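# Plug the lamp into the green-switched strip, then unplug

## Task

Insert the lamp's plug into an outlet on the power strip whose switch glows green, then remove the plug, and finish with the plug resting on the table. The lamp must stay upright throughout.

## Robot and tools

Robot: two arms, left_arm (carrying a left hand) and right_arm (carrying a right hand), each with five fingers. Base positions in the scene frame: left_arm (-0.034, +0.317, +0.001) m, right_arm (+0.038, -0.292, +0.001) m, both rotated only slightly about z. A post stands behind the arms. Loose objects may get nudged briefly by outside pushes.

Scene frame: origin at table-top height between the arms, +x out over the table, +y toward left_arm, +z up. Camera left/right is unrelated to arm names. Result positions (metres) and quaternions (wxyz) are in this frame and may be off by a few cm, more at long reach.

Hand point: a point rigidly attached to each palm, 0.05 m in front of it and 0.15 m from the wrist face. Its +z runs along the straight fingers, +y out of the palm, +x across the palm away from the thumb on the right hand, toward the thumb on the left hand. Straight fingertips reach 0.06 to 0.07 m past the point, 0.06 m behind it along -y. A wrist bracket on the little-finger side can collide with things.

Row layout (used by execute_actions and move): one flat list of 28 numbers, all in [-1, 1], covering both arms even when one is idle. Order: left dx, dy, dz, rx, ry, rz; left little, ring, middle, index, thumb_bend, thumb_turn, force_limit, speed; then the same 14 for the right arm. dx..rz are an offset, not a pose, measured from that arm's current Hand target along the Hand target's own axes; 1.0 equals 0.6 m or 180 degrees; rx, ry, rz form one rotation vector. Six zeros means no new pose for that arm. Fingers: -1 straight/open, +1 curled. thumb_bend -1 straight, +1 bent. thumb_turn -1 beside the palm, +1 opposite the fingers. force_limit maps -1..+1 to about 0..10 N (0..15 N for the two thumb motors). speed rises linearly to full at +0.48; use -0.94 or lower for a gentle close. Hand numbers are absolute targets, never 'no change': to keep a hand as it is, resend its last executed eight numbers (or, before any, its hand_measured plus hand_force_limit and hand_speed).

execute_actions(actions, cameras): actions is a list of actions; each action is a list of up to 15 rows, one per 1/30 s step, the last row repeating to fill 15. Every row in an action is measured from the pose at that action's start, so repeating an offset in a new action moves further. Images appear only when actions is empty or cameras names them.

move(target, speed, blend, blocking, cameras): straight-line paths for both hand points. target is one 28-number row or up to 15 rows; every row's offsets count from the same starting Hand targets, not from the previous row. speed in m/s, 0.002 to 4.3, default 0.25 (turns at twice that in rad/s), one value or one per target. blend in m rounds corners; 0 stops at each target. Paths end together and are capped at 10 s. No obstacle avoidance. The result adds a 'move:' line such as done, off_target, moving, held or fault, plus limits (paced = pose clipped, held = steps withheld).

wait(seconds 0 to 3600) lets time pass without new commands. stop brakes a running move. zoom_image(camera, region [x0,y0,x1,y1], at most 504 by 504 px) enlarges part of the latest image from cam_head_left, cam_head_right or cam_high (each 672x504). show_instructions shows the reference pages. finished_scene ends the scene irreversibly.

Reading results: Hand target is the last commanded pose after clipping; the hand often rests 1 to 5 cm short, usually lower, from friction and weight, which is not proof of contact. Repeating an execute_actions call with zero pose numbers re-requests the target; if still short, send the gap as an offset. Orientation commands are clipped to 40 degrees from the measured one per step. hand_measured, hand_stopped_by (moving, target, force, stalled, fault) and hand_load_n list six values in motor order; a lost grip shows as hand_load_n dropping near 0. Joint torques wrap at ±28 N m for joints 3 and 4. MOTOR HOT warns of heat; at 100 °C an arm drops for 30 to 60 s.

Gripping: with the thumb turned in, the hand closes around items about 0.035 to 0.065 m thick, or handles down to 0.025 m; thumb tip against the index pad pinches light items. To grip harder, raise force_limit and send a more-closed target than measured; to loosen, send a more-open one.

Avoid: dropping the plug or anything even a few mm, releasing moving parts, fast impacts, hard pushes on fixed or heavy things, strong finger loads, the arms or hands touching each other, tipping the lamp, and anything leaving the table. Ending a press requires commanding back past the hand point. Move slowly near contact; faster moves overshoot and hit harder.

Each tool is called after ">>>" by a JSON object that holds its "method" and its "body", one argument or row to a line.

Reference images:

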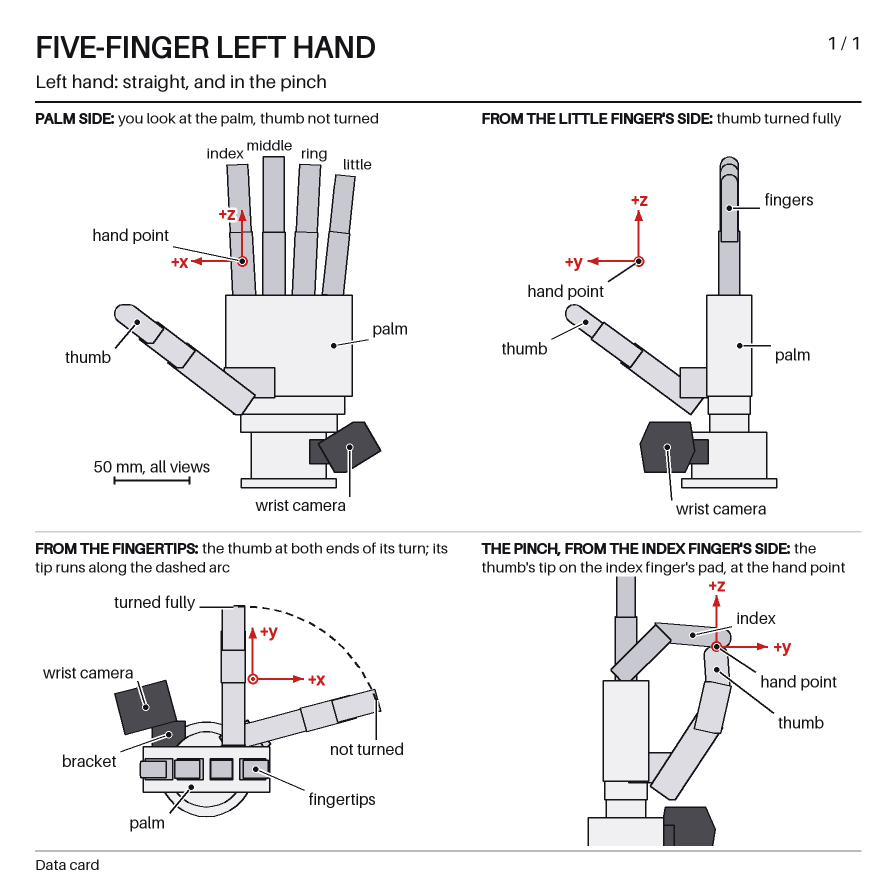

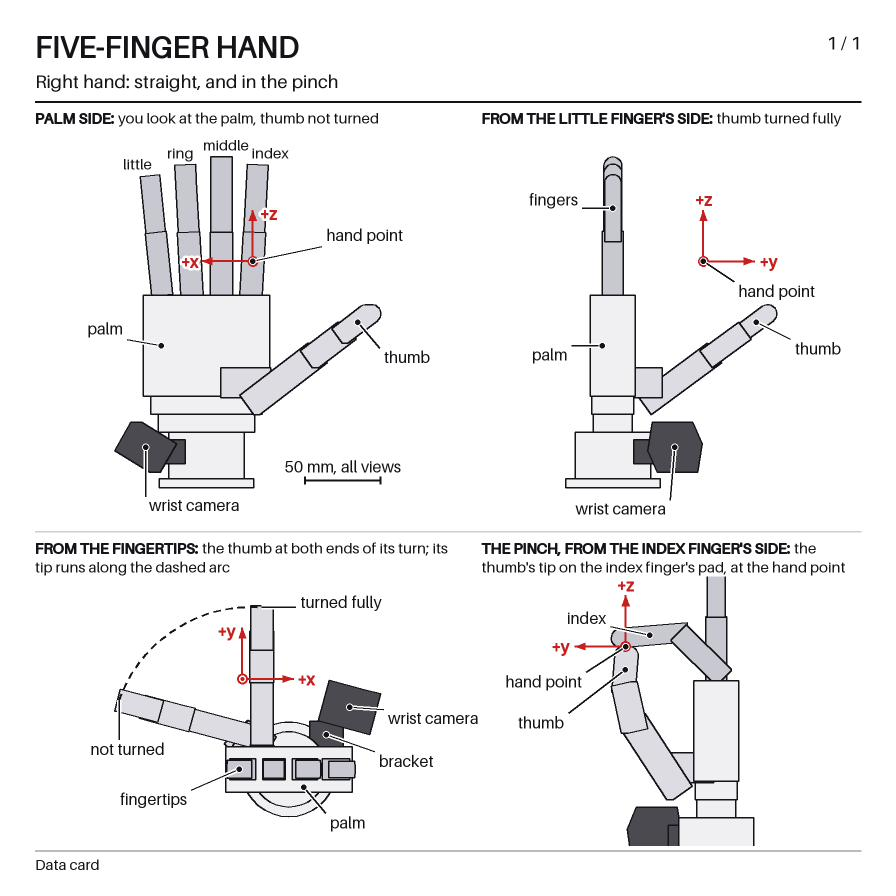

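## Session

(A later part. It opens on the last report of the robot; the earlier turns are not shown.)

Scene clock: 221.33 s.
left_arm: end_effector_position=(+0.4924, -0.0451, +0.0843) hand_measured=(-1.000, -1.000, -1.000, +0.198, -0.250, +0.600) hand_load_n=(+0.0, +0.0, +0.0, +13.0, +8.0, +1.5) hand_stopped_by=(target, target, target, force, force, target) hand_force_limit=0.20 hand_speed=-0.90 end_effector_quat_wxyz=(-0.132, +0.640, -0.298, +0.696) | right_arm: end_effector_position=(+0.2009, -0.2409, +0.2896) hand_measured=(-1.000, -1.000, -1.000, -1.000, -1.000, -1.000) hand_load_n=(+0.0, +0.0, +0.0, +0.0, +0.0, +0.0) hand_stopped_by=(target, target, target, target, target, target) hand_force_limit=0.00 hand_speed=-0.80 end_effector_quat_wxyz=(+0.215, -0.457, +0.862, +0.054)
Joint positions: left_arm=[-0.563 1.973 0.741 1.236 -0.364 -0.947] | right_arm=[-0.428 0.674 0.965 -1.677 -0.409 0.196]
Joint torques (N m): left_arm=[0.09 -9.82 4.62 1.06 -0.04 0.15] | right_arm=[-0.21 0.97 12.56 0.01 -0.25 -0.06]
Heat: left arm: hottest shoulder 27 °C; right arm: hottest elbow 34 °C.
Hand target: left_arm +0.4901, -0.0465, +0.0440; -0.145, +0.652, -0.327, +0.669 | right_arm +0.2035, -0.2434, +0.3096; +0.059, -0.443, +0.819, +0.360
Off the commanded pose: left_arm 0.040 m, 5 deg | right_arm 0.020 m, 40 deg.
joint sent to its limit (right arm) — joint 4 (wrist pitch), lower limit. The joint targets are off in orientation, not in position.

>>> {"method": "wait", "body": {
  "seconds": 0.1,
  "cameras": ["all"]
}}

>>> {"method": "zoom_image", "body": {
  "camera": "cam_high",
  "region": [350, 393, 460, 503]
}}

>>> {"method": "zoom_image", "body": {
  "camera": "cam_high",
  "region": [374, 236, 398, 260]
}}

>>> {"method": "zoom_image", "body": {
  "camera": "cam_head_right",
  "region": [330, 204, 354, 234]
}}

>>> {"method": "zoom_image", "body": {
  "camera": "cam_head_right",
  "region": [310, 195, 370, 255]
}}

Scene clock: 221.60 s.
left_arm: end_effector_position=(+0.4924, -0.0451, +0.0843) hand_measured=(-1.000, -1.000, -1.000, +0.198, -0.250, +0.600) hand_load_n=(+0.0, +0.0, +0.0, +13.0, +8.0, +1.5) hand_stopped_by=(target, target, target, force, force, target) hand_force_limit=0.20 hand_speed=-0.90 end_effector_quat_wxyz=(-0.132, +0.640, -0.298, +0.696) | right_arm: end_effector_position=(+0.2009, -0.2409, +0.2896) hand_measured=(-1.000, -1.000, -1.000, -1.000, -1.000, -1.000) hand_load_n=(+0.0, +0.0, +0.0, +0.0, +0.0, +0.0) hand_stopped_by=(target, target, target, target, target, target) hand_force_limit=0.00 hand_speed=-0.80 end_effector_quat_wxyz=(+0.215, -0.457, +0.862, +0.054)
Joint positions: left_arm=[-0.563 1.973 0.741 1.236 -0.364 -0.947] | right_arm=[-0.428 0.674 0.965 -1.677 -0.409 0.196]
Joint torques (N m): left_arm=[0.09 -9.88 4.62 1.06 -0.04 0.15] | right_arm=[-0.15 0.85 12.59 0.02 -0.25 -0.07]
Heat: left arm: hottest shoulder 27 °C; right arm: hottest elbow 34 °C.
Hand target: left_arm +0.4901, -0.0465, +0.0440; -0.145, +0.652, -0.327, +0.669 | right_arm +0.2035, -0.2434, +0.3096; +0.059, -0.443, +0.819, +0.360
Off the commanded pose: left_arm 0.040 m, 5 deg | right_arm 0.020 m, 40 deg.
wait: 0.10 s; at rest from the start

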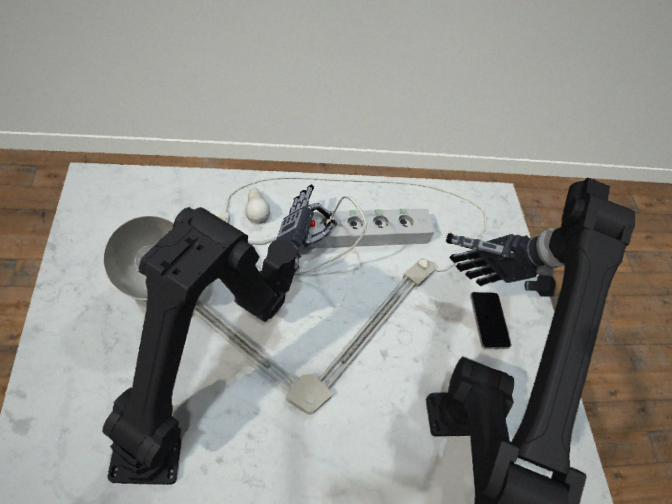

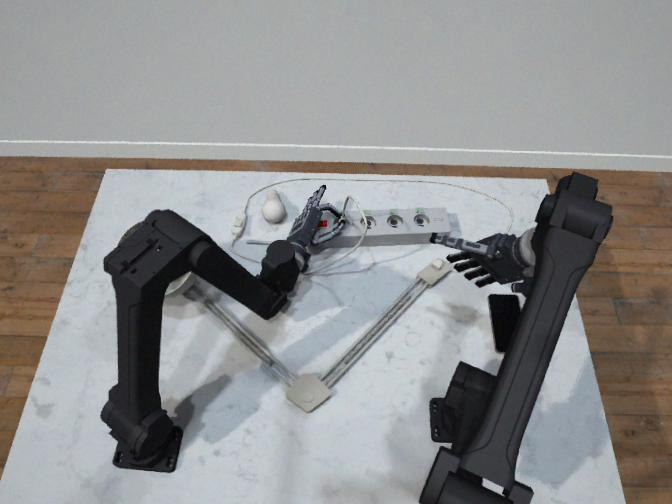

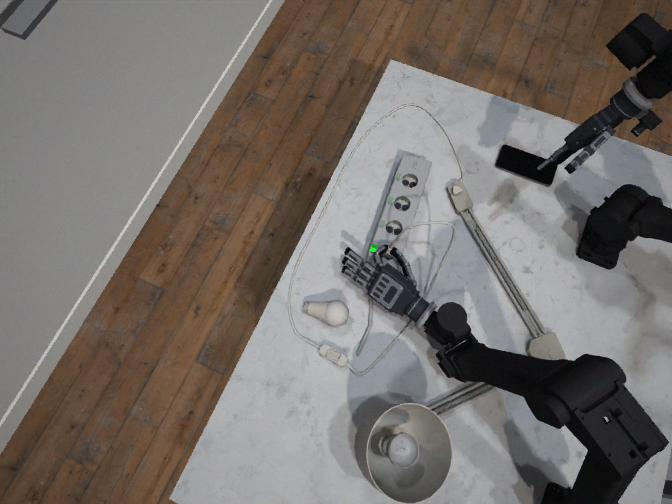

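Scaled by 4.582 from the camera's image (finer frame: 960x720).

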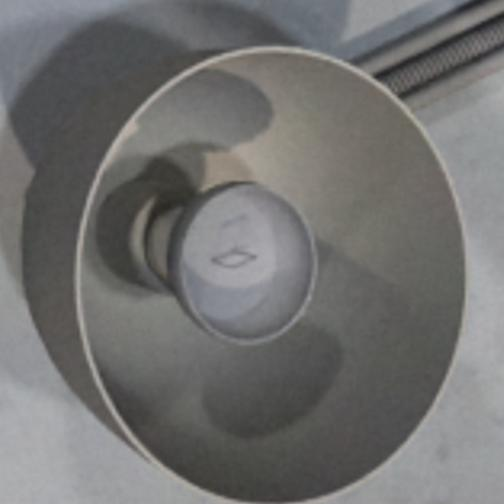

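Scaled by 21.000 from the camera's image (finer frame: 960x720).

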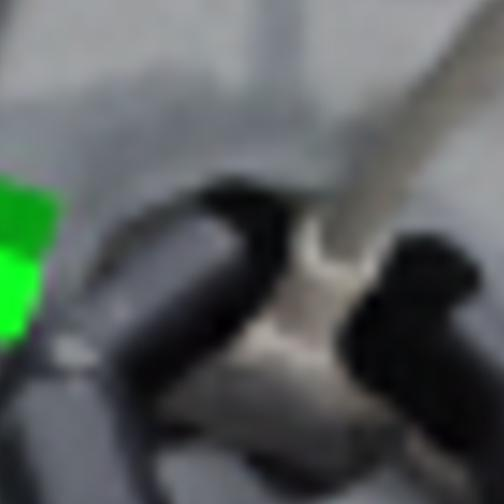

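Scaled by 16.800 from the camera's image (finer frame: 960x720).

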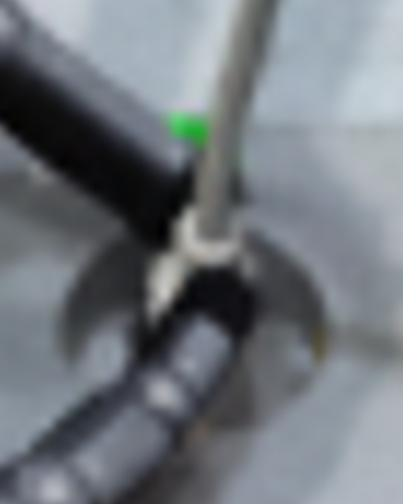

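Scaled by 8.400 from the camera's image (finer frame: 960x720).

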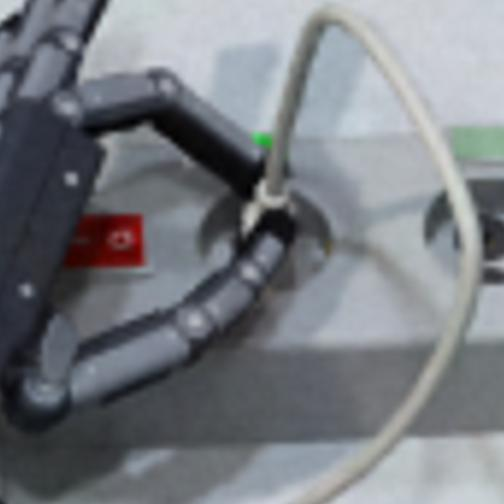

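>>> {"method": "move", "body": {
  "target": [
    [0.0583,-0.0471,-0.0048,0,0,0,-1,-1,-1,0.5,0.0,0.6,0.2,-0.9,0,0,0,0,0,0,-1,-1,-1,-1,-1,-1,0,-0.8]
  ],
  "speed": 0.06
}}

>>> {"method": "move", "body": {
  "target": [
    [0.0389,-0.0320,-0.0010,0,0,0,-1,-1,-1,0.5,0.0,0.6,0.2,-0.9,0,0,0,0,0,0,-1,-1,-1,-1,-1,-1,0,-0.8]
  ],
  "speed": 0.05,
  "cameras": ["all"]
}}

>>> {"method": "zoom_image", "body": {
  "camera": "cam_head_right",
  "region": [330, 204, 354, 234]
}}

Scene clock: 223.27 s.
left_arm: end_effector_position=(+0.4928, -0.0449, +0.0849) hand_measured=(-1.000, -1.000, -1.000, +0.198, -0.250, +0.600) hand_load_n=(+0.0, +0.0, +0.0, +12.0, +9.0, +0.0) hand_stopped_by=(target, target, target, force, force, target) hand_force_limit=0.20 hand_speed=-0.90 end_effector_quat_wxyz=(-0.141, +0.655, -0.320, +0.670) | right_arm: end_effector_position=(+0.2009, -0.2409, +0.2896) hand_measured=(-1.000, -1.000, -1.000, -1.000, -1.000, -1.000) hand_load_n=(+0.0, +0.0, +0.0, +0.0, +0.0, +0.0) hand_stopped_by=(target, target, target, target, target, target) hand_force_limit=0.00 hand_speed=-0.80 end_effector_quat_wxyz=(+0.215, -0.457, +0.862, +0.054)
Joint positions: left_arm=[-0.563 1.909 0.741 1.101 -0.365 -0.934] | right_arm=[-0.428 0.674 0.965 -1.677 -0.409 0.196]
Joint torques (N m): left_arm=[0.03 -15.27 4.62 1.43 -0.09 0.04] | right_arm=[-0.09 0.97 12.55 0.02 -0.25 -0.06]
Heat: left arm: hottest shoulder 27 °C; right arm: hottest elbow 34 °C.
Hand target: left_arm +0.4901, -0.0465, +0.0890; -0.146, +0.652, -0.327, +0.669 | right_arm +0.2035, -0.2434, +0.3096; +0.059, -0.443, +0.819, +0.360
Off the commanded pose: left_arm 0.005 m, 1 deg | right_arm 0.020 m, 40 deg.
joint sent to its limit (right arm) — joint 4 (wrist pitch), lower limit. The joint targets are off in orientation, not in position.
move: done

Scene clock: 224.27 s.
left_arm: end_effector_position=(+0.4897, -0.0424, +0.0892) hand_measured=(-1.000, -1.000, -1.000, +0.198, -0.250, +0.600) hand_load_n=(+0.0, +0.0, +0.0, +11.5, +10.0, +0.0) hand_stopped_by=(target, target, target, force, force, target) hand_force_limit=0.20 hand_speed=-0.90 end_effector_quat_wxyz=(-0.151, +0.664, -0.341, +0.649) | right_arm: end_effector_position=(+0.2009, -0.2409, +0.2896) hand_measured=(-1.000, -1.000, -1.000, -1.000, -1.000, -1.000) hand_load_n=(+0.0, +0.0, +0.0, +0.0, +0.0, +0.0) hand_stopped_by=(target, target, target, target, target, target) hand_force_limit=0.00 hand_speed=-0.80 end_effector_quat_wxyz=(+0.215, -0.457, +0.862, +0.054)
Joint positions: left_arm=[-0.563 1.846 0.735 0.99 -0.365 -0.911] | right_arm=[-0.428 0.674 0.965 -1.677 -0.409 0.196]
Joint torques (N m): left_arm=[0.21 -16.85 5.97 2.21 -0.03 -0.15] | right_arm=[-0.15 0.85 12.56 0.02 -0.25 -0.07]
Heat: left arm: hottest shoulder 27 °C; right arm: hottest elbow 34 °C.
Hand target: left_arm +0.4915, -0.0466, +0.1192; -0.146, +0.652, -0.327, +0.669 | right_arm +0.2035, -0.2434, +0.3096; +0.059, -0.443, +0.819, +0.360
Off the commanded pose: left_arm 0.030 m, 3 deg | right_arm 0.020 m, 40 deg.
joint sent to its limit (right arm) — joint 4 (wrist pitch), lower limit. The joint targets are off in orientation, not in position.
move: off_target (left_arm)

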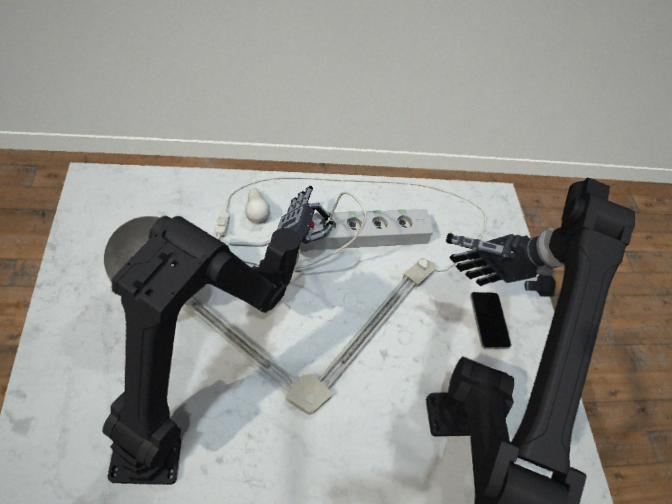

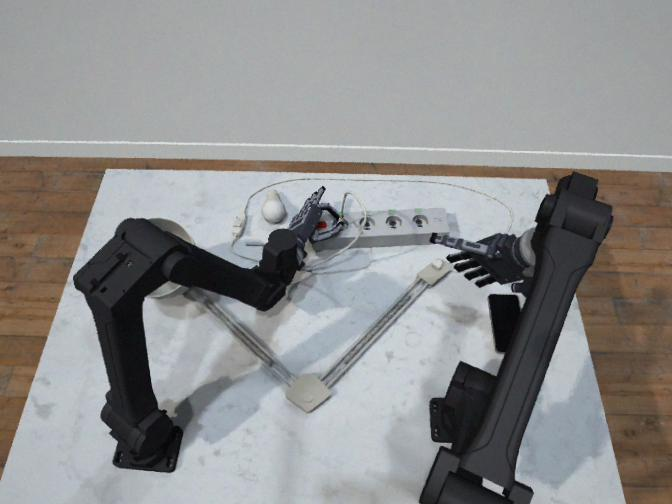

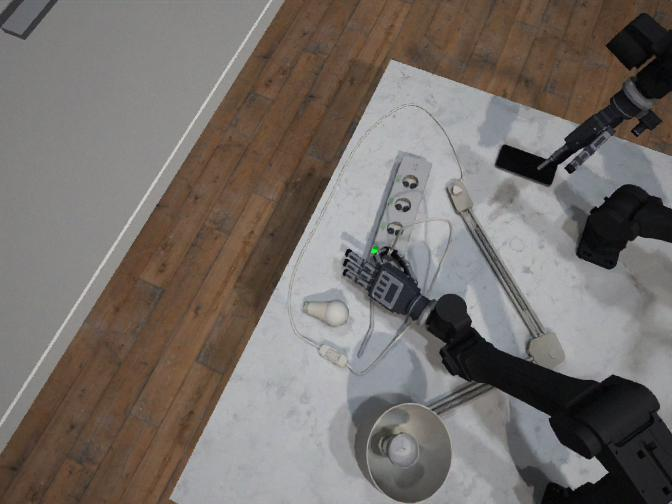

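Scaled by 16.800 from the camera's image (finer frame: 960x720).

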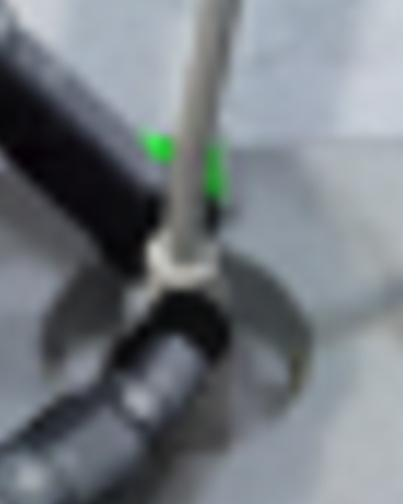

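>>> {"method": "move", "body": {
  "target": [
    [0.0423,-0.0278,0.0050,0,0,0,-1,-1,-1,0.5,0.0,0.6,0.2,-0.9,0,0,0,0,0,0,-1,-1,-1,-1,-1,-1,0,-0.8]
  ],
  "speed": 0.05,
  "cameras": ["all"]
}}

>>> {"method": "zoom_image", "body": {
  "camera": "cam_head_right",
  "region": [330, 204, 354, 234]
}}

>>> {"method": "zoom_image", "body": {
  "camera": "cam_head_left",
  "region": [300, 200, 350, 250]
}}

Scene clock: 225.47 s.
left_arm: end_effector_position=(+0.4877, -0.0410, +0.1079) hand_measured=(-1.000, -1.000, -1.000, +0.198, -0.250, +0.600) hand_load_n=(+0.0, +0.0, +0.0, +11.5, +9.5, +0.0) hand_stopped_by=(target, target, target, force, force, target) hand_force_limit=0.20 hand_speed=-0.90 end_effector_quat_wxyz=(-0.153, +0.668, -0.348, +0.640) | right_arm: end_effector_position=(+0.2009, -0.2409, +0.2896) hand_measured=(-1.000, -1.000, -1.000, -1.000, -1.000, -1.000) hand_load_n=(+0.0, +0.0, +0.0, +0.0, +0.0, +0.0) hand_stopped_by=(target, target, target, target, target, target) hand_force_limit=0.00 hand_speed=-0.80 end_effector_quat_wxyz=(+0.215, -0.457, +0.862, +0.054)
Joint positions: left_arm=[-0.563 1.77 0.735 0.89 -0.365 -0.908] | right_arm=[-0.428 0.674 0.965 -1.677 -0.409 0.196]
Joint torques (N m): left_arm=[0.03 -16.38 8.55 2.28 -0.12 -0.2] | right_arm=[-0.21 0.85 12.57 0.01 -0.24 -0.07]
Heat: left arm: hottest shoulder 27 °C; right arm: hottest elbow 34 °C.
Hand target: left_arm +0.4955, -0.0507, +0.1492; -0.146, +0.652, -0.328, +0.669 | right_arm +0.2035, -0.2434, +0.3096; +0.059, -0.443, +0.819, +0.360
Off the commanded pose: left_arm 0.043 m, 5 deg | right_arm 0.020 m, 40 deg.
joint sent to its limit (right arm) — joint 4 (wrist pitch), lower limit. The joint targets are off in orientation, not in position.
move: off_target (left_arm)

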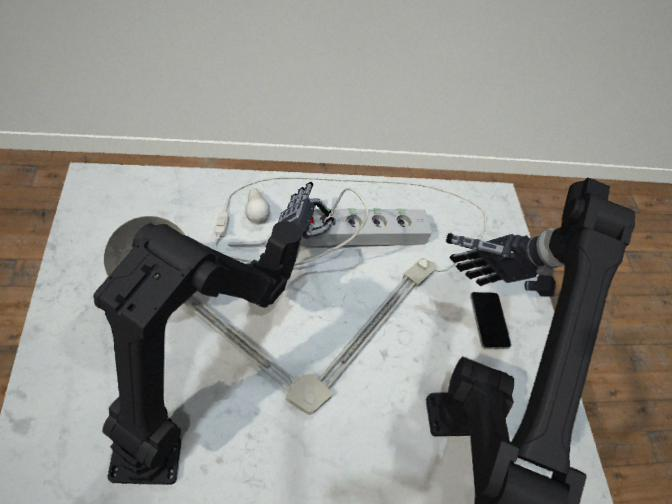

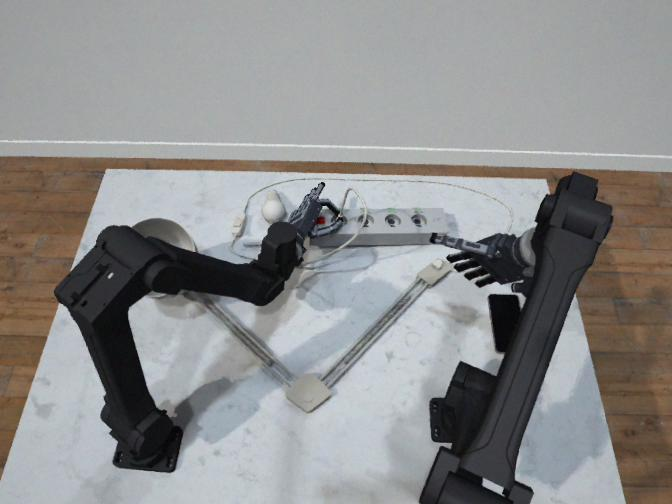

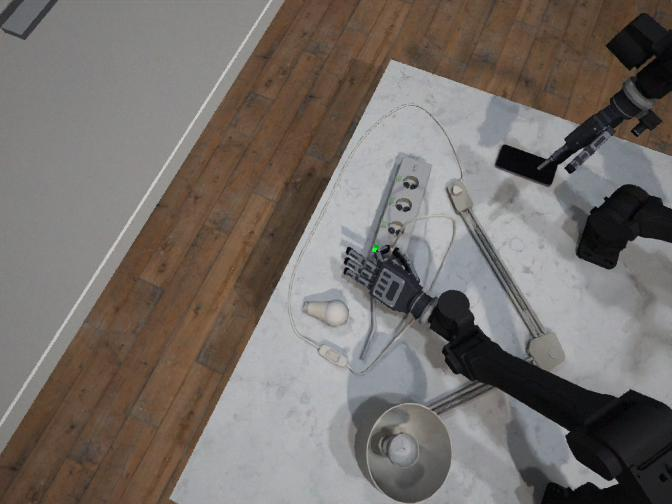

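Scaled by 16.800 from the camera's image (finer frame: 960x720).

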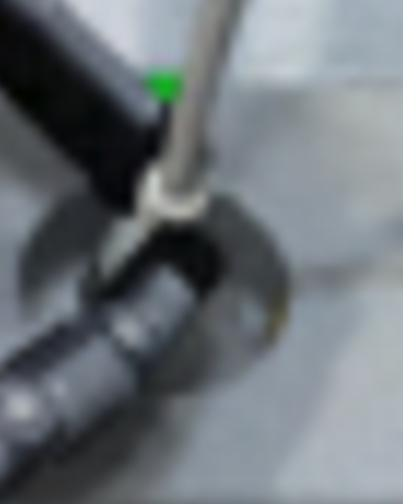

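Scaled by 10.080 from the camera's image (finer frame: 960x720).

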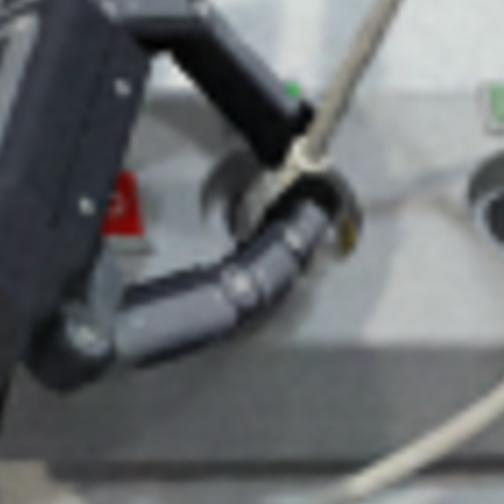

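>>> {"method": "move", "body": {
  "target": [
    [-0.0800,0.0640,0.0010,0,0,0,-1,-1,-1,0.5,0.0,0.6,0.2,-0.9,0,0,0,0,0,0,-1,-1,-1,-1,-1,-1,0,-0.8]
  ],
  "speed": 0.05,
  "cameras": ["all"]
}}

>>> {"method": "zoom_image", "body": {
  "camera": "cam_head_left",
  "region": [290, 190, 450, 260]
}}

>>> {"method": "zoom_image", "body": {
  "camera": "cam_head_right",
  "region": [300, 190, 460, 260]
}}

Scene clock: 227.40 s.
left_arm: end_effector_position=(+0.4910, -0.0429, +0.0864) hand_measured=(-1.000, -1.000, -1.000, +0.198, -0.250, +0.600) hand_load_n=(+0.0, +0.0, +0.0, +12.0, +8.5, +0.0) hand_stopped_by=(target, target, target, force, force, target) hand_force_limit=0.20 hand_speed=-0.90 end_effector_quat_wxyz=(-0.150, +0.656, -0.331, +0.662) | right_arm: end_effector_position=(+0.2009, -0.2409, +0.2896) hand_measured=(-1.000, -1.000, -1.000, -1.000, -1.000, -1.000) hand_load_n=(+0.0, +0.0, +0.0, +0.0, +0.0, +0.0) hand_stopped_by=(target, target, target, target, target, target) hand_force_limit=0.00 hand_speed=-0.80 end_effector_quat_wxyz=(+0.215, -0.457, +0.862, +0.054)
Joint positions: left_arm=[-0.563 1.884 0.735 1.064 -0.367 -0.911] | right_arm=[-0.428 0.674 0.965 -1.677 -0.409 0.196]
Joint torques (N m): left_arm=[-0.21 -12.34 6.28 2.67 -0.12 -0.18] | right_arm=[-0.21 0.85 12.57 0.01 -0.25 -0.07]
Heat: left arm: hottest shoulder 27 °C; right arm: hottest elbow 34 °C.
Hand target: left_arm +0.4924, -0.0495, +0.0879; -0.145, +0.652, -0.327, +0.669 | right_arm +0.2035, -0.2434, +0.3096; +0.059, -0.443, +0.819, +0.360
Off the commanded pose: left_arm 0.007 m, 1 deg | right_arm 0.020 m, 40 deg.
joint sent to its limit (right arm) — joint 4 (wrist pitch), lower limit. The joint targets are off in orientation, not in position.
move: done

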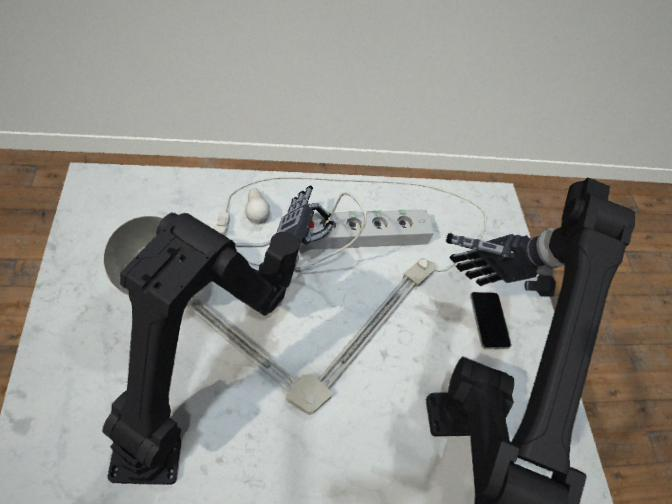

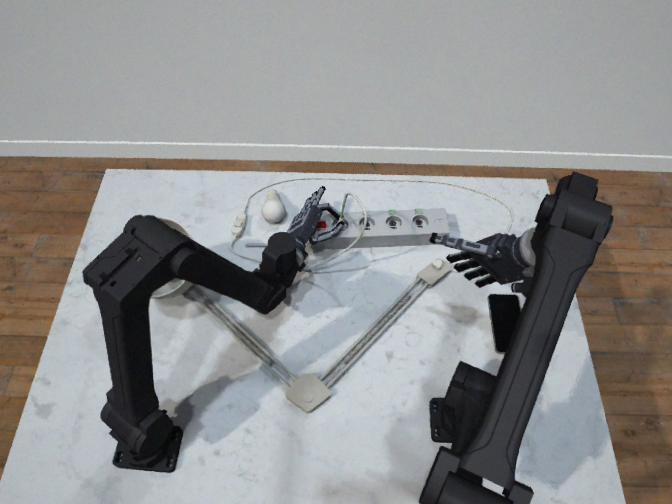

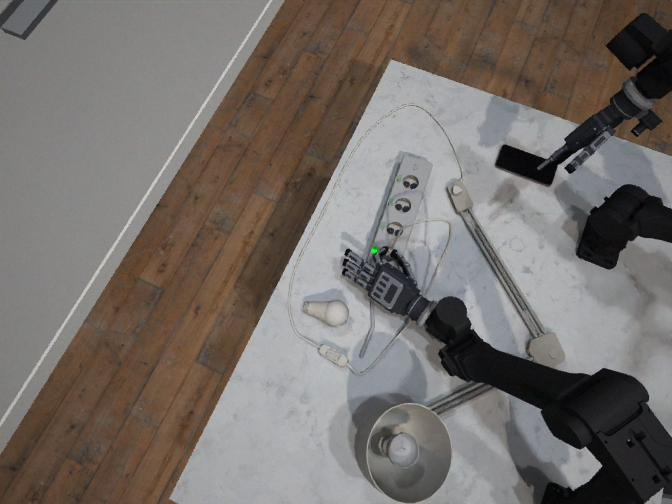

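Scaled by 3.150 from the camera's image (finer frame: 960x720).

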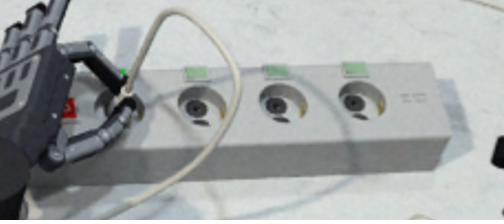

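Scaled by 3.150 from the camera's image (finer frame: 960x720).

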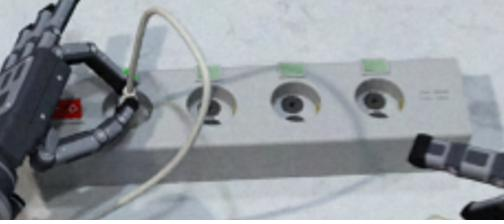

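>>> {"method": "move", "body": {
  "target": [0,0,0,0,0,0,-1,-1,-1,0.5,0.0,0.6,0.2,-0.9,-0.371,-0.2433,0.0318,0.1407,0.1958,-0.1757,1,1,1,1,-0.4,1,0,-0.2],
  "speed": 0.15,
  "cameras": ["all"]
}}

Scene clock: 231.57 s.
left_arm: end_effector_position=(+0.4910, -0.0429, +0.0864) hand_measured=(-1.000, -1.000, -1.000, +0.198, -0.250, +0.600) hand_load_n=(+0.0, +0.0, +0.0, +12.0, +8.5, +0.0) hand_stopped_by=(target, target, target, force, force, target) hand_force_limit=0.20 hand_speed=-0.90 end_effector_quat_wxyz=(-0.150, +0.656, -0.331, +0.662) | right_arm: end_effector_position=(+0.4374, -0.1355, +0.2925) hand_measured=(+1.000, +1.000, +1.000, +1.000, -0.400, +0.844) hand_load_n=(+0.0, +0.0, +0.0, +0.5, +0.5, +10.0) hand_stopped_by=(target, target, target, target, target, force) hand_force_limit=0.00 hand_speed=-0.20 end_effector_quat_wxyz=(-0.016, +0.698, -0.716, +0.003)
Joint positions: left_arm=[-0.563 1.884 0.735 1.064 -0.367 -0.911] | right_arm=[0.271 1.566 1.699 -1.673 -0.011 0.286]
Joint torques (N m): left_arm=[-0.15 -12.4 6.28 2.67 -0.12 -0.18] | right_arm=[-0.44 -10.81 12.57 -0.47 0.12 -0.07]
Heat: left arm: hottest shoulder 27 °C; right arm: hottest elbow 34 °C.
Hand target: left_arm +0.4924, -0.0495, +0.0879; -0.145, +0.652, -0.327, +0.669 | right_arm +0.4451, -0.1299, +0.3095; +0.000, +0.707, -0.707, +0.000
Off the commanded pose: left_arm 0.007 m, 1 deg | right_arm 0.019 m, 2 deg.
joint sent to its limit (right arm) — joint 4 (wrist pitch), lower limit. The joint targets are off in orientation, not in position.
move: off_target (right_arm)

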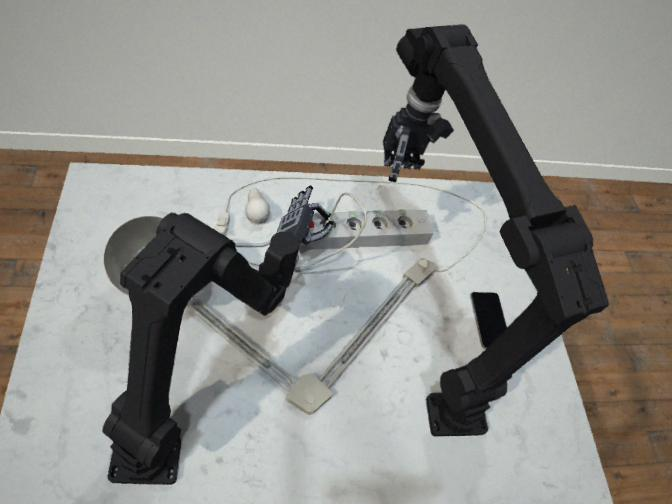

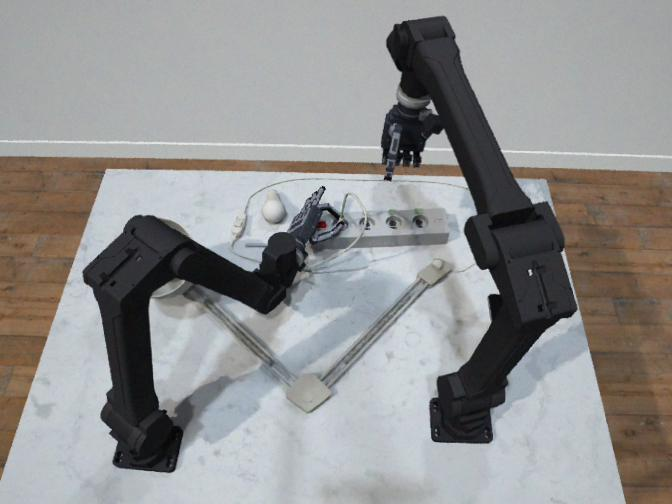

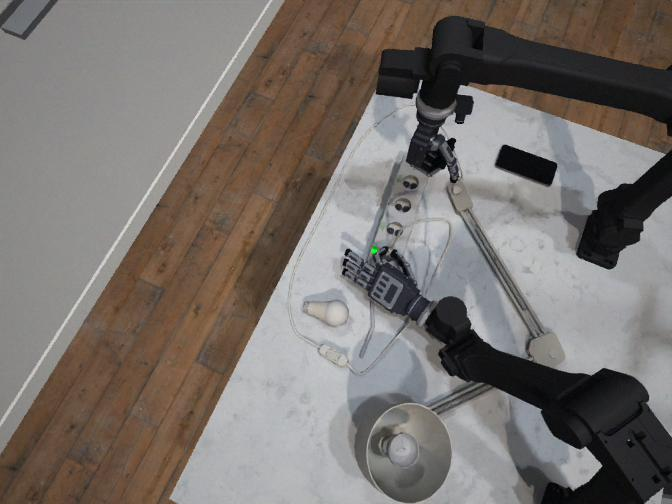

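>>> {"method": "move", "body": {
  "target": [0,0,0,0,0,0,-1,-1,-1,0.5,0.0,0.6,0.2,-0.9,0,0,0.28,0,0,0,1,1,1,1,-0.4,1,0,-0.2],
  "speed": 0.12,
  "cameras": ["all"]
}}

Scene clock: 233.63 s.
left_arm: end_effector_position=(+0.4910, -0.0429, +0.0864) hand_measured=(-1.000, -1.000, -1.000, +0.198, -0.250, +0.600) hand_load_n=(+0.0, +0.0, -0.5, +12.0, +8.5, +0.0) hand_stopped_by=(target, target, target, force, force, target) hand_force_limit=0.20 hand_speed=-0.90 end_effector_quat_wxyz=(-0.150, +0.656, -0.331, +0.662) | right_arm: end_effector_position=(+0.4445, -0.1345, +0.1455) hand_measured=(+1.000, +1.000, +1.000, +1.000, -0.400, +0.844) hand_load_n=(+0.0, +0.0, +0.0, +0.5, +0.5, +10.0) hand_stopped_by=(target, target, target, target, target, force) hand_force_limit=0.00 hand_speed=-0.20 end_effector_quat_wxyz=(+0.002, +0.699, -0.715, -0.002)
Joint positions: left_arm=[-0.563 1.884 0.735 1.064 -0.367 -0.911] | right_arm=[0.273 1.633 1.389 -1.333 -0.002 0.285]
Joint torques (N m): left_arm=[-0.15 -12.4 6.28 2.66 -0.12 -0.18] | right_arm=[-0.32 -11.69 7.56 0.55 0.13 -0.07]
Heat: left arm: hottest shoulder 27 °C; right arm: hottest elbow 34 °C.
Hand target: left_arm +0.4924, -0.0495, +0.0879; -0.145, +0.652, -0.327, +0.669 | right_arm +0.4449, -0.1299, +0.1413; +0.000, +0.707, -0.707, +0.000
Off the commanded pose: left_arm 0.007 m, 1 deg | right_arm 0.006 m, 1 deg.
move: done

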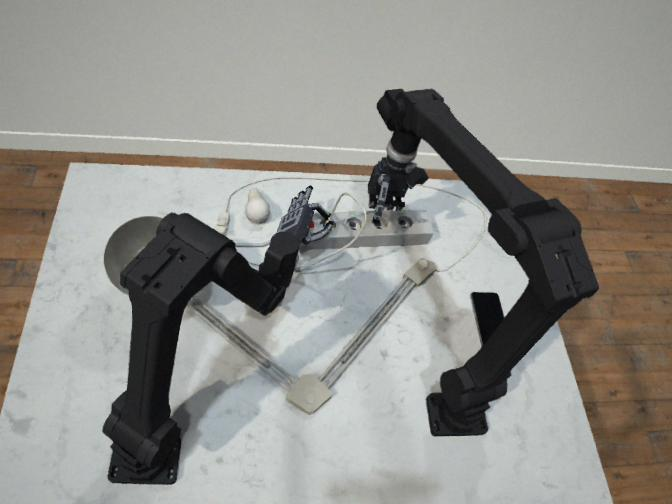

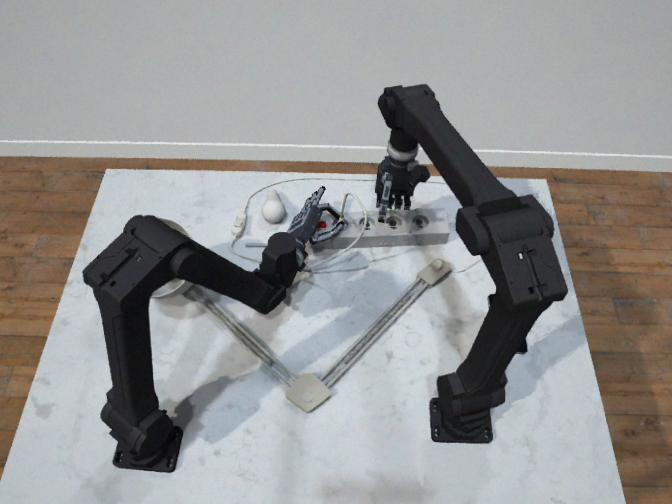

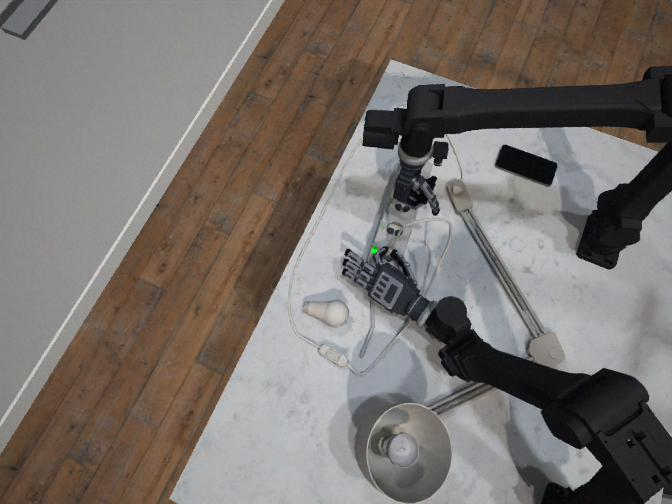

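>>> {"method": "move", "body": {
  "target": [0,0,0,0,0,0,-1,-1,-1,0.5,0.0,0.6,0.2,-0.9,0,0,0.0667,0,0,0,1,1,1,1,-0.4,1,0,-0.2],
  "speed": 0.08,
  "cameras": ["all"]
}}

>>> {"method": "zoom_image", "body": {
  "camera": "cam_head_right",
  "region": [340, 180, 440, 260]
}}

>>> {"method": "zoom_image", "body": {
  "camera": "cam_head_left",
  "region": [330, 180, 430, 260]
}}

Scene clock: 234.83 s.
left_arm: end_effector_position=(+0.4910, -0.0429, +0.0864) hand_measured=(-1.000, -1.000, -1.000, +0.198, -0.250, +0.600) hand_load_n=(+0.0, +0.0, -0.5, +12.0, +9.0, +0.0) hand_stopped_by=(target, target, target, force, force, target) hand_force_limit=0.20 hand_speed=-0.90 end_effector_quat_wxyz=(-0.150, +0.656, -0.331, +0.662) | right_arm: end_effector_position=(+0.4451, -0.1343, +0.1066) hand_measured=(+1.000, +1.000, +1.000, +1.000, -0.400, +0.844) hand_load_n=(+0.0, +0.0, +0.0, +0.0, +0.5, +10.0) hand_stopped_by=(target, target, target, target, target, force) hand_force_limit=0.00 hand_speed=-0.20 end_effector_quat_wxyz=(+0.001, +0.699, -0.715, -0.002)
Joint positions: left_arm=[-0.563 1.884 0.735 1.064 -0.367 -0.911] | right_arm=[0.273 1.662 1.32 -1.232 -0.002 0.285]
Joint torques (N m): left_arm=[-0.15 -12.34 6.28 2.66 -0.12 -0.18] | right_arm=[-0.32 -11.63 7.21 0.57 0.12 -0.07]
Heat: left arm: hottest shoulder 27 °C; right arm: hottest elbow 34 °C.
Hand target: left_arm +0.4924, -0.0495, +0.0879; -0.145, +0.652, -0.327, +0.669 | right_arm +0.4448, -0.1299, +0.1013; +0.000, +0.707, -0.707, +0.000
Off the commanded pose: left_arm 0.007 m, 1 deg | right_arm 0.007 m, 1 deg.
move: done

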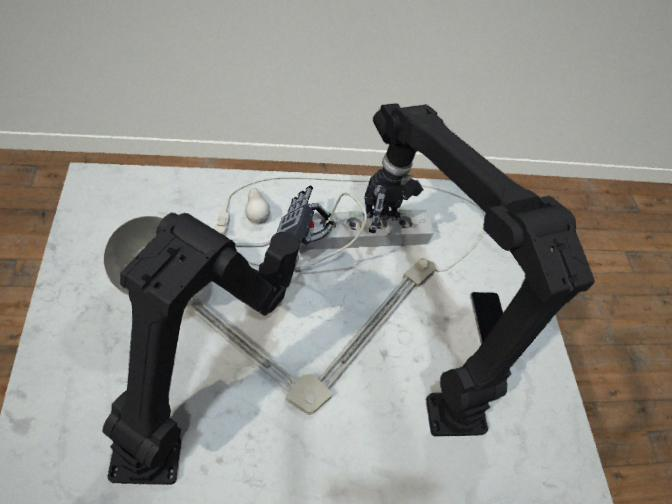

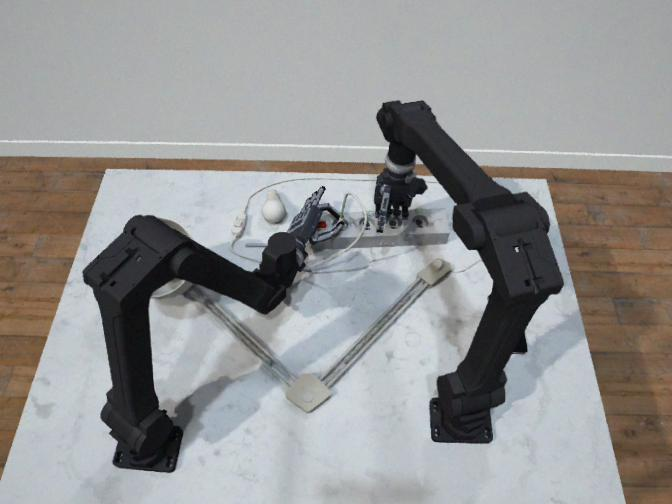

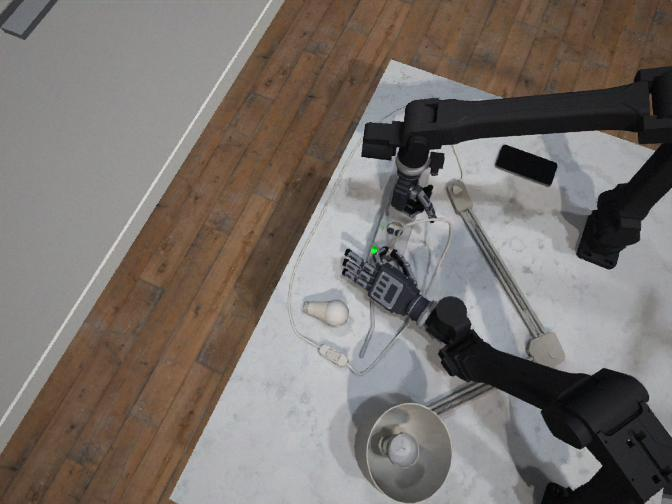

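Scaled by 5.040 from the camera's image (finer frame: 960x720).

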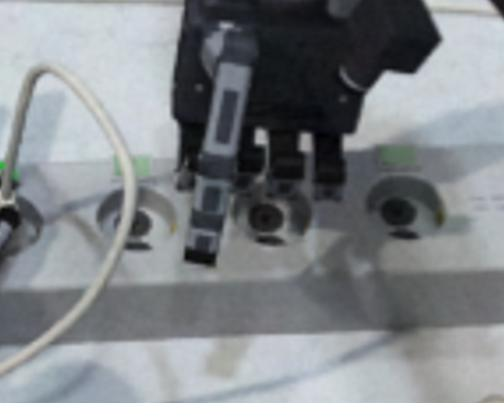

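Scaled by 5.040 from the camera's image (finer frame: 960x720).

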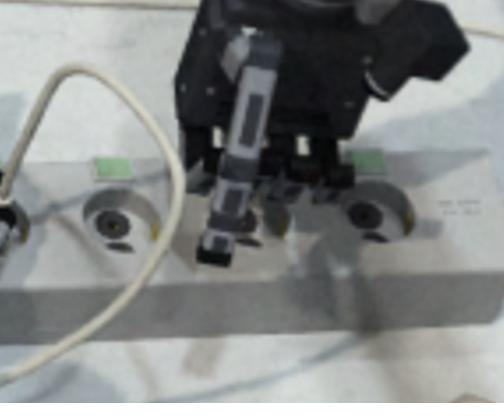

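>>> {"method": "move", "body": {
  "target": [0,0,0,0,0,0,-1,-1,-1,0.5,0.0,0.6,0.2,-0.9,0,0,0.0333,0,0,0,1,1,1,1,-0.4,1,0,-0.2],
  "speed": 0.06
}}

>>> {"method": "move", "body": {
  "target": [0,0,0,0,0,0,-1,-1,-1,0.5,0.0,0.6,0.2,-0.9,0,0,0.0167,0,0,0,1,1,1,1,-0.4,1,0,-0.2],
  "speed": 0.04,
  "cameras": ["all"]
}}

>>> {"method": "zoom_image", "body": {
  "camera": "cam_head_right",
  "region": [340, 180, 440, 260]
}}

Scene clock: 235.77 s.
left_arm: end_effector_position=(+0.4910, -0.0429, +0.0864) hand_measured=(-1.000, -1.000, -1.000, +0.198, -0.250, +0.600) hand_load_n=(-0.5, +0.0, +0.0, +12.0, +9.0, +0.0) hand_stopped_by=(target, target, target, force, force, target) hand_force_limit=0.20 hand_speed=-0.90 end_effector_quat_wxyz=(-0.150, +0.656, -0.331, +0.662) | right_arm: end_effector_position=(+0.4457, -0.1341, +0.0876) hand_measured=(+1.000, +1.000, +1.000, +1.000, -0.400, +0.844) hand_load_n=(+0.0, +0.0, +0.0, +0.0, +0.5, +10.0) hand_stopped_by=(target, target, target, target, target, force) hand_force_limit=0.00 hand_speed=-0.20 end_effector_quat_wxyz=(+0.000, +0.699, -0.715, -0.001)
Joint positions: left_arm=[-0.563 1.884 0.735 1.064 -0.367 -0.911] | right_arm=[0.273 1.68 1.289 -1.181 -0.002 0.285]
Joint torques (N m): left_arm=[-0.21 -12.4 6.27 2.67 -0.12 -0.18] | right_arm=[-0.26 -11.52 7.01 0.58 0.13 -0.07]
Heat: left arm: hottest shoulder 27 °C; right arm: hottest elbow 34 °C.
Hand target: left_arm +0.4924, -0.0495, +0.0879; -0.145, +0.652, -0.327, +0.669 | right_arm +0.4449, -0.1299, +0.0813; +0.000, +0.707, -0.707, +0.000
Off the commanded pose: left_arm 0.007 m, 1 deg | right_arm 0.008 m, 1 deg.
move: done

Scene clock: 236.43 s.
left_arm: end_effector_position=(+0.4910, -0.0429, +0.0864) hand_measured=(-1.000, -1.000, -1.000, +0.198, -0.250, +0.600) hand_load_n=(+0.0, +0.0, +0.0, +12.0, +8.5, +0.0) hand_stopped_by=(target, target, target, force, force, target) hand_force_limit=0.20 hand_speed=-0.90 end_effector_quat_wxyz=(-0.150, +0.656, -0.331, +0.662) | right_arm: end_effector_position=(+0.4463, -0.1340, +0.0789) hand_measured=(+1.000, +1.000, +1.000, +1.000, -0.400, +0.844) hand_load_n=(+0.0, +0.0, +0.0, +0.0, +0.5, +10.0) hand_stopped_by=(target, target, target, target, target, force) hand_force_limit=0.00 hand_speed=-0.20 end_effector_quat_wxyz=(-0.001, +0.699, -0.715, +0.000)
Joint positions: left_arm=[-0.563 1.884 0.735 1.064 -0.367 -0.911] | right_arm=[0.273 1.688 1.276 -1.157 -0.002 0.285]
Joint torques (N m): left_arm=[-0.21 -12.4 6.28 2.66 -0.12 -0.18] | right_arm=[-0.26 -11.46 6.86 0.59 0.13 -0.07]
Heat: left arm: hottest shoulder 27 °C; right arm: hottest elbow 34 °C.
Hand target: left_arm +0.4924, -0.0495, +0.0879; -0.145, +0.652, -0.327, +0.669 | right_arm +0.4448, -0.1299, +0.0713; +0.000, +0.707, -0.707, +0.000
Off the commanded pose: left_arm 0.007 m, 1 deg | right_arm 0.009 m, 1 deg.
move: done

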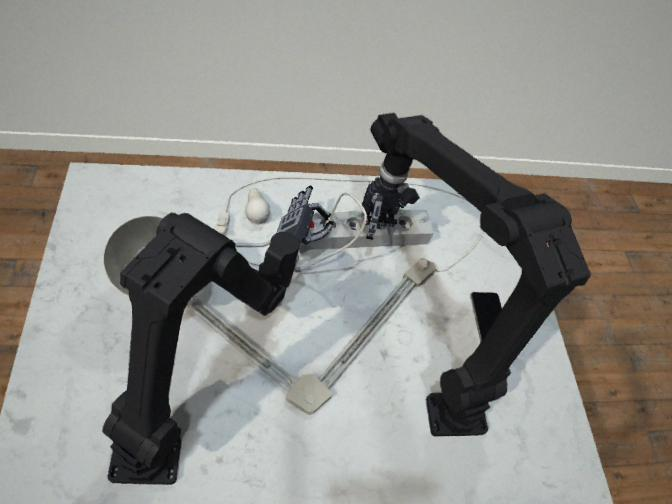

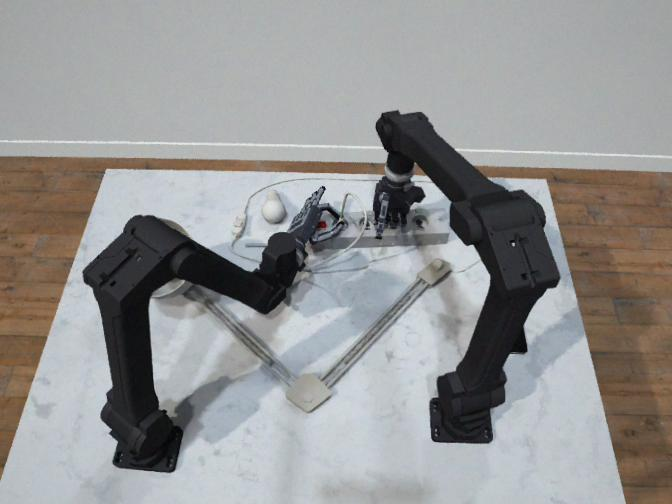

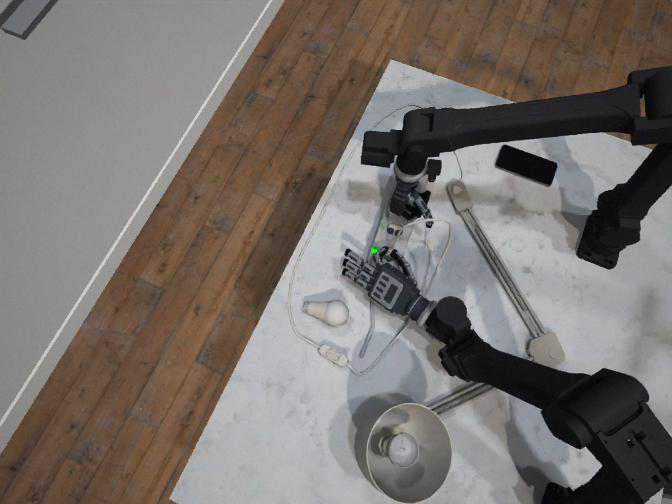

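Scaled by 5.040 from the camera's image (finer frame: 960x720).

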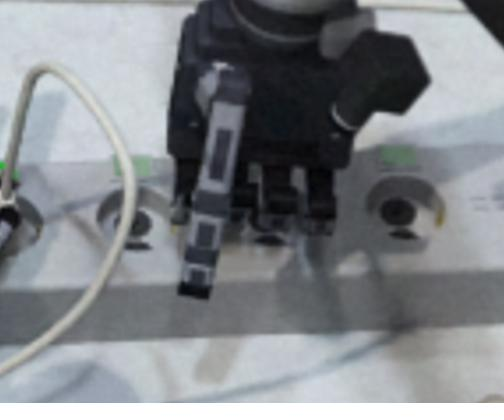

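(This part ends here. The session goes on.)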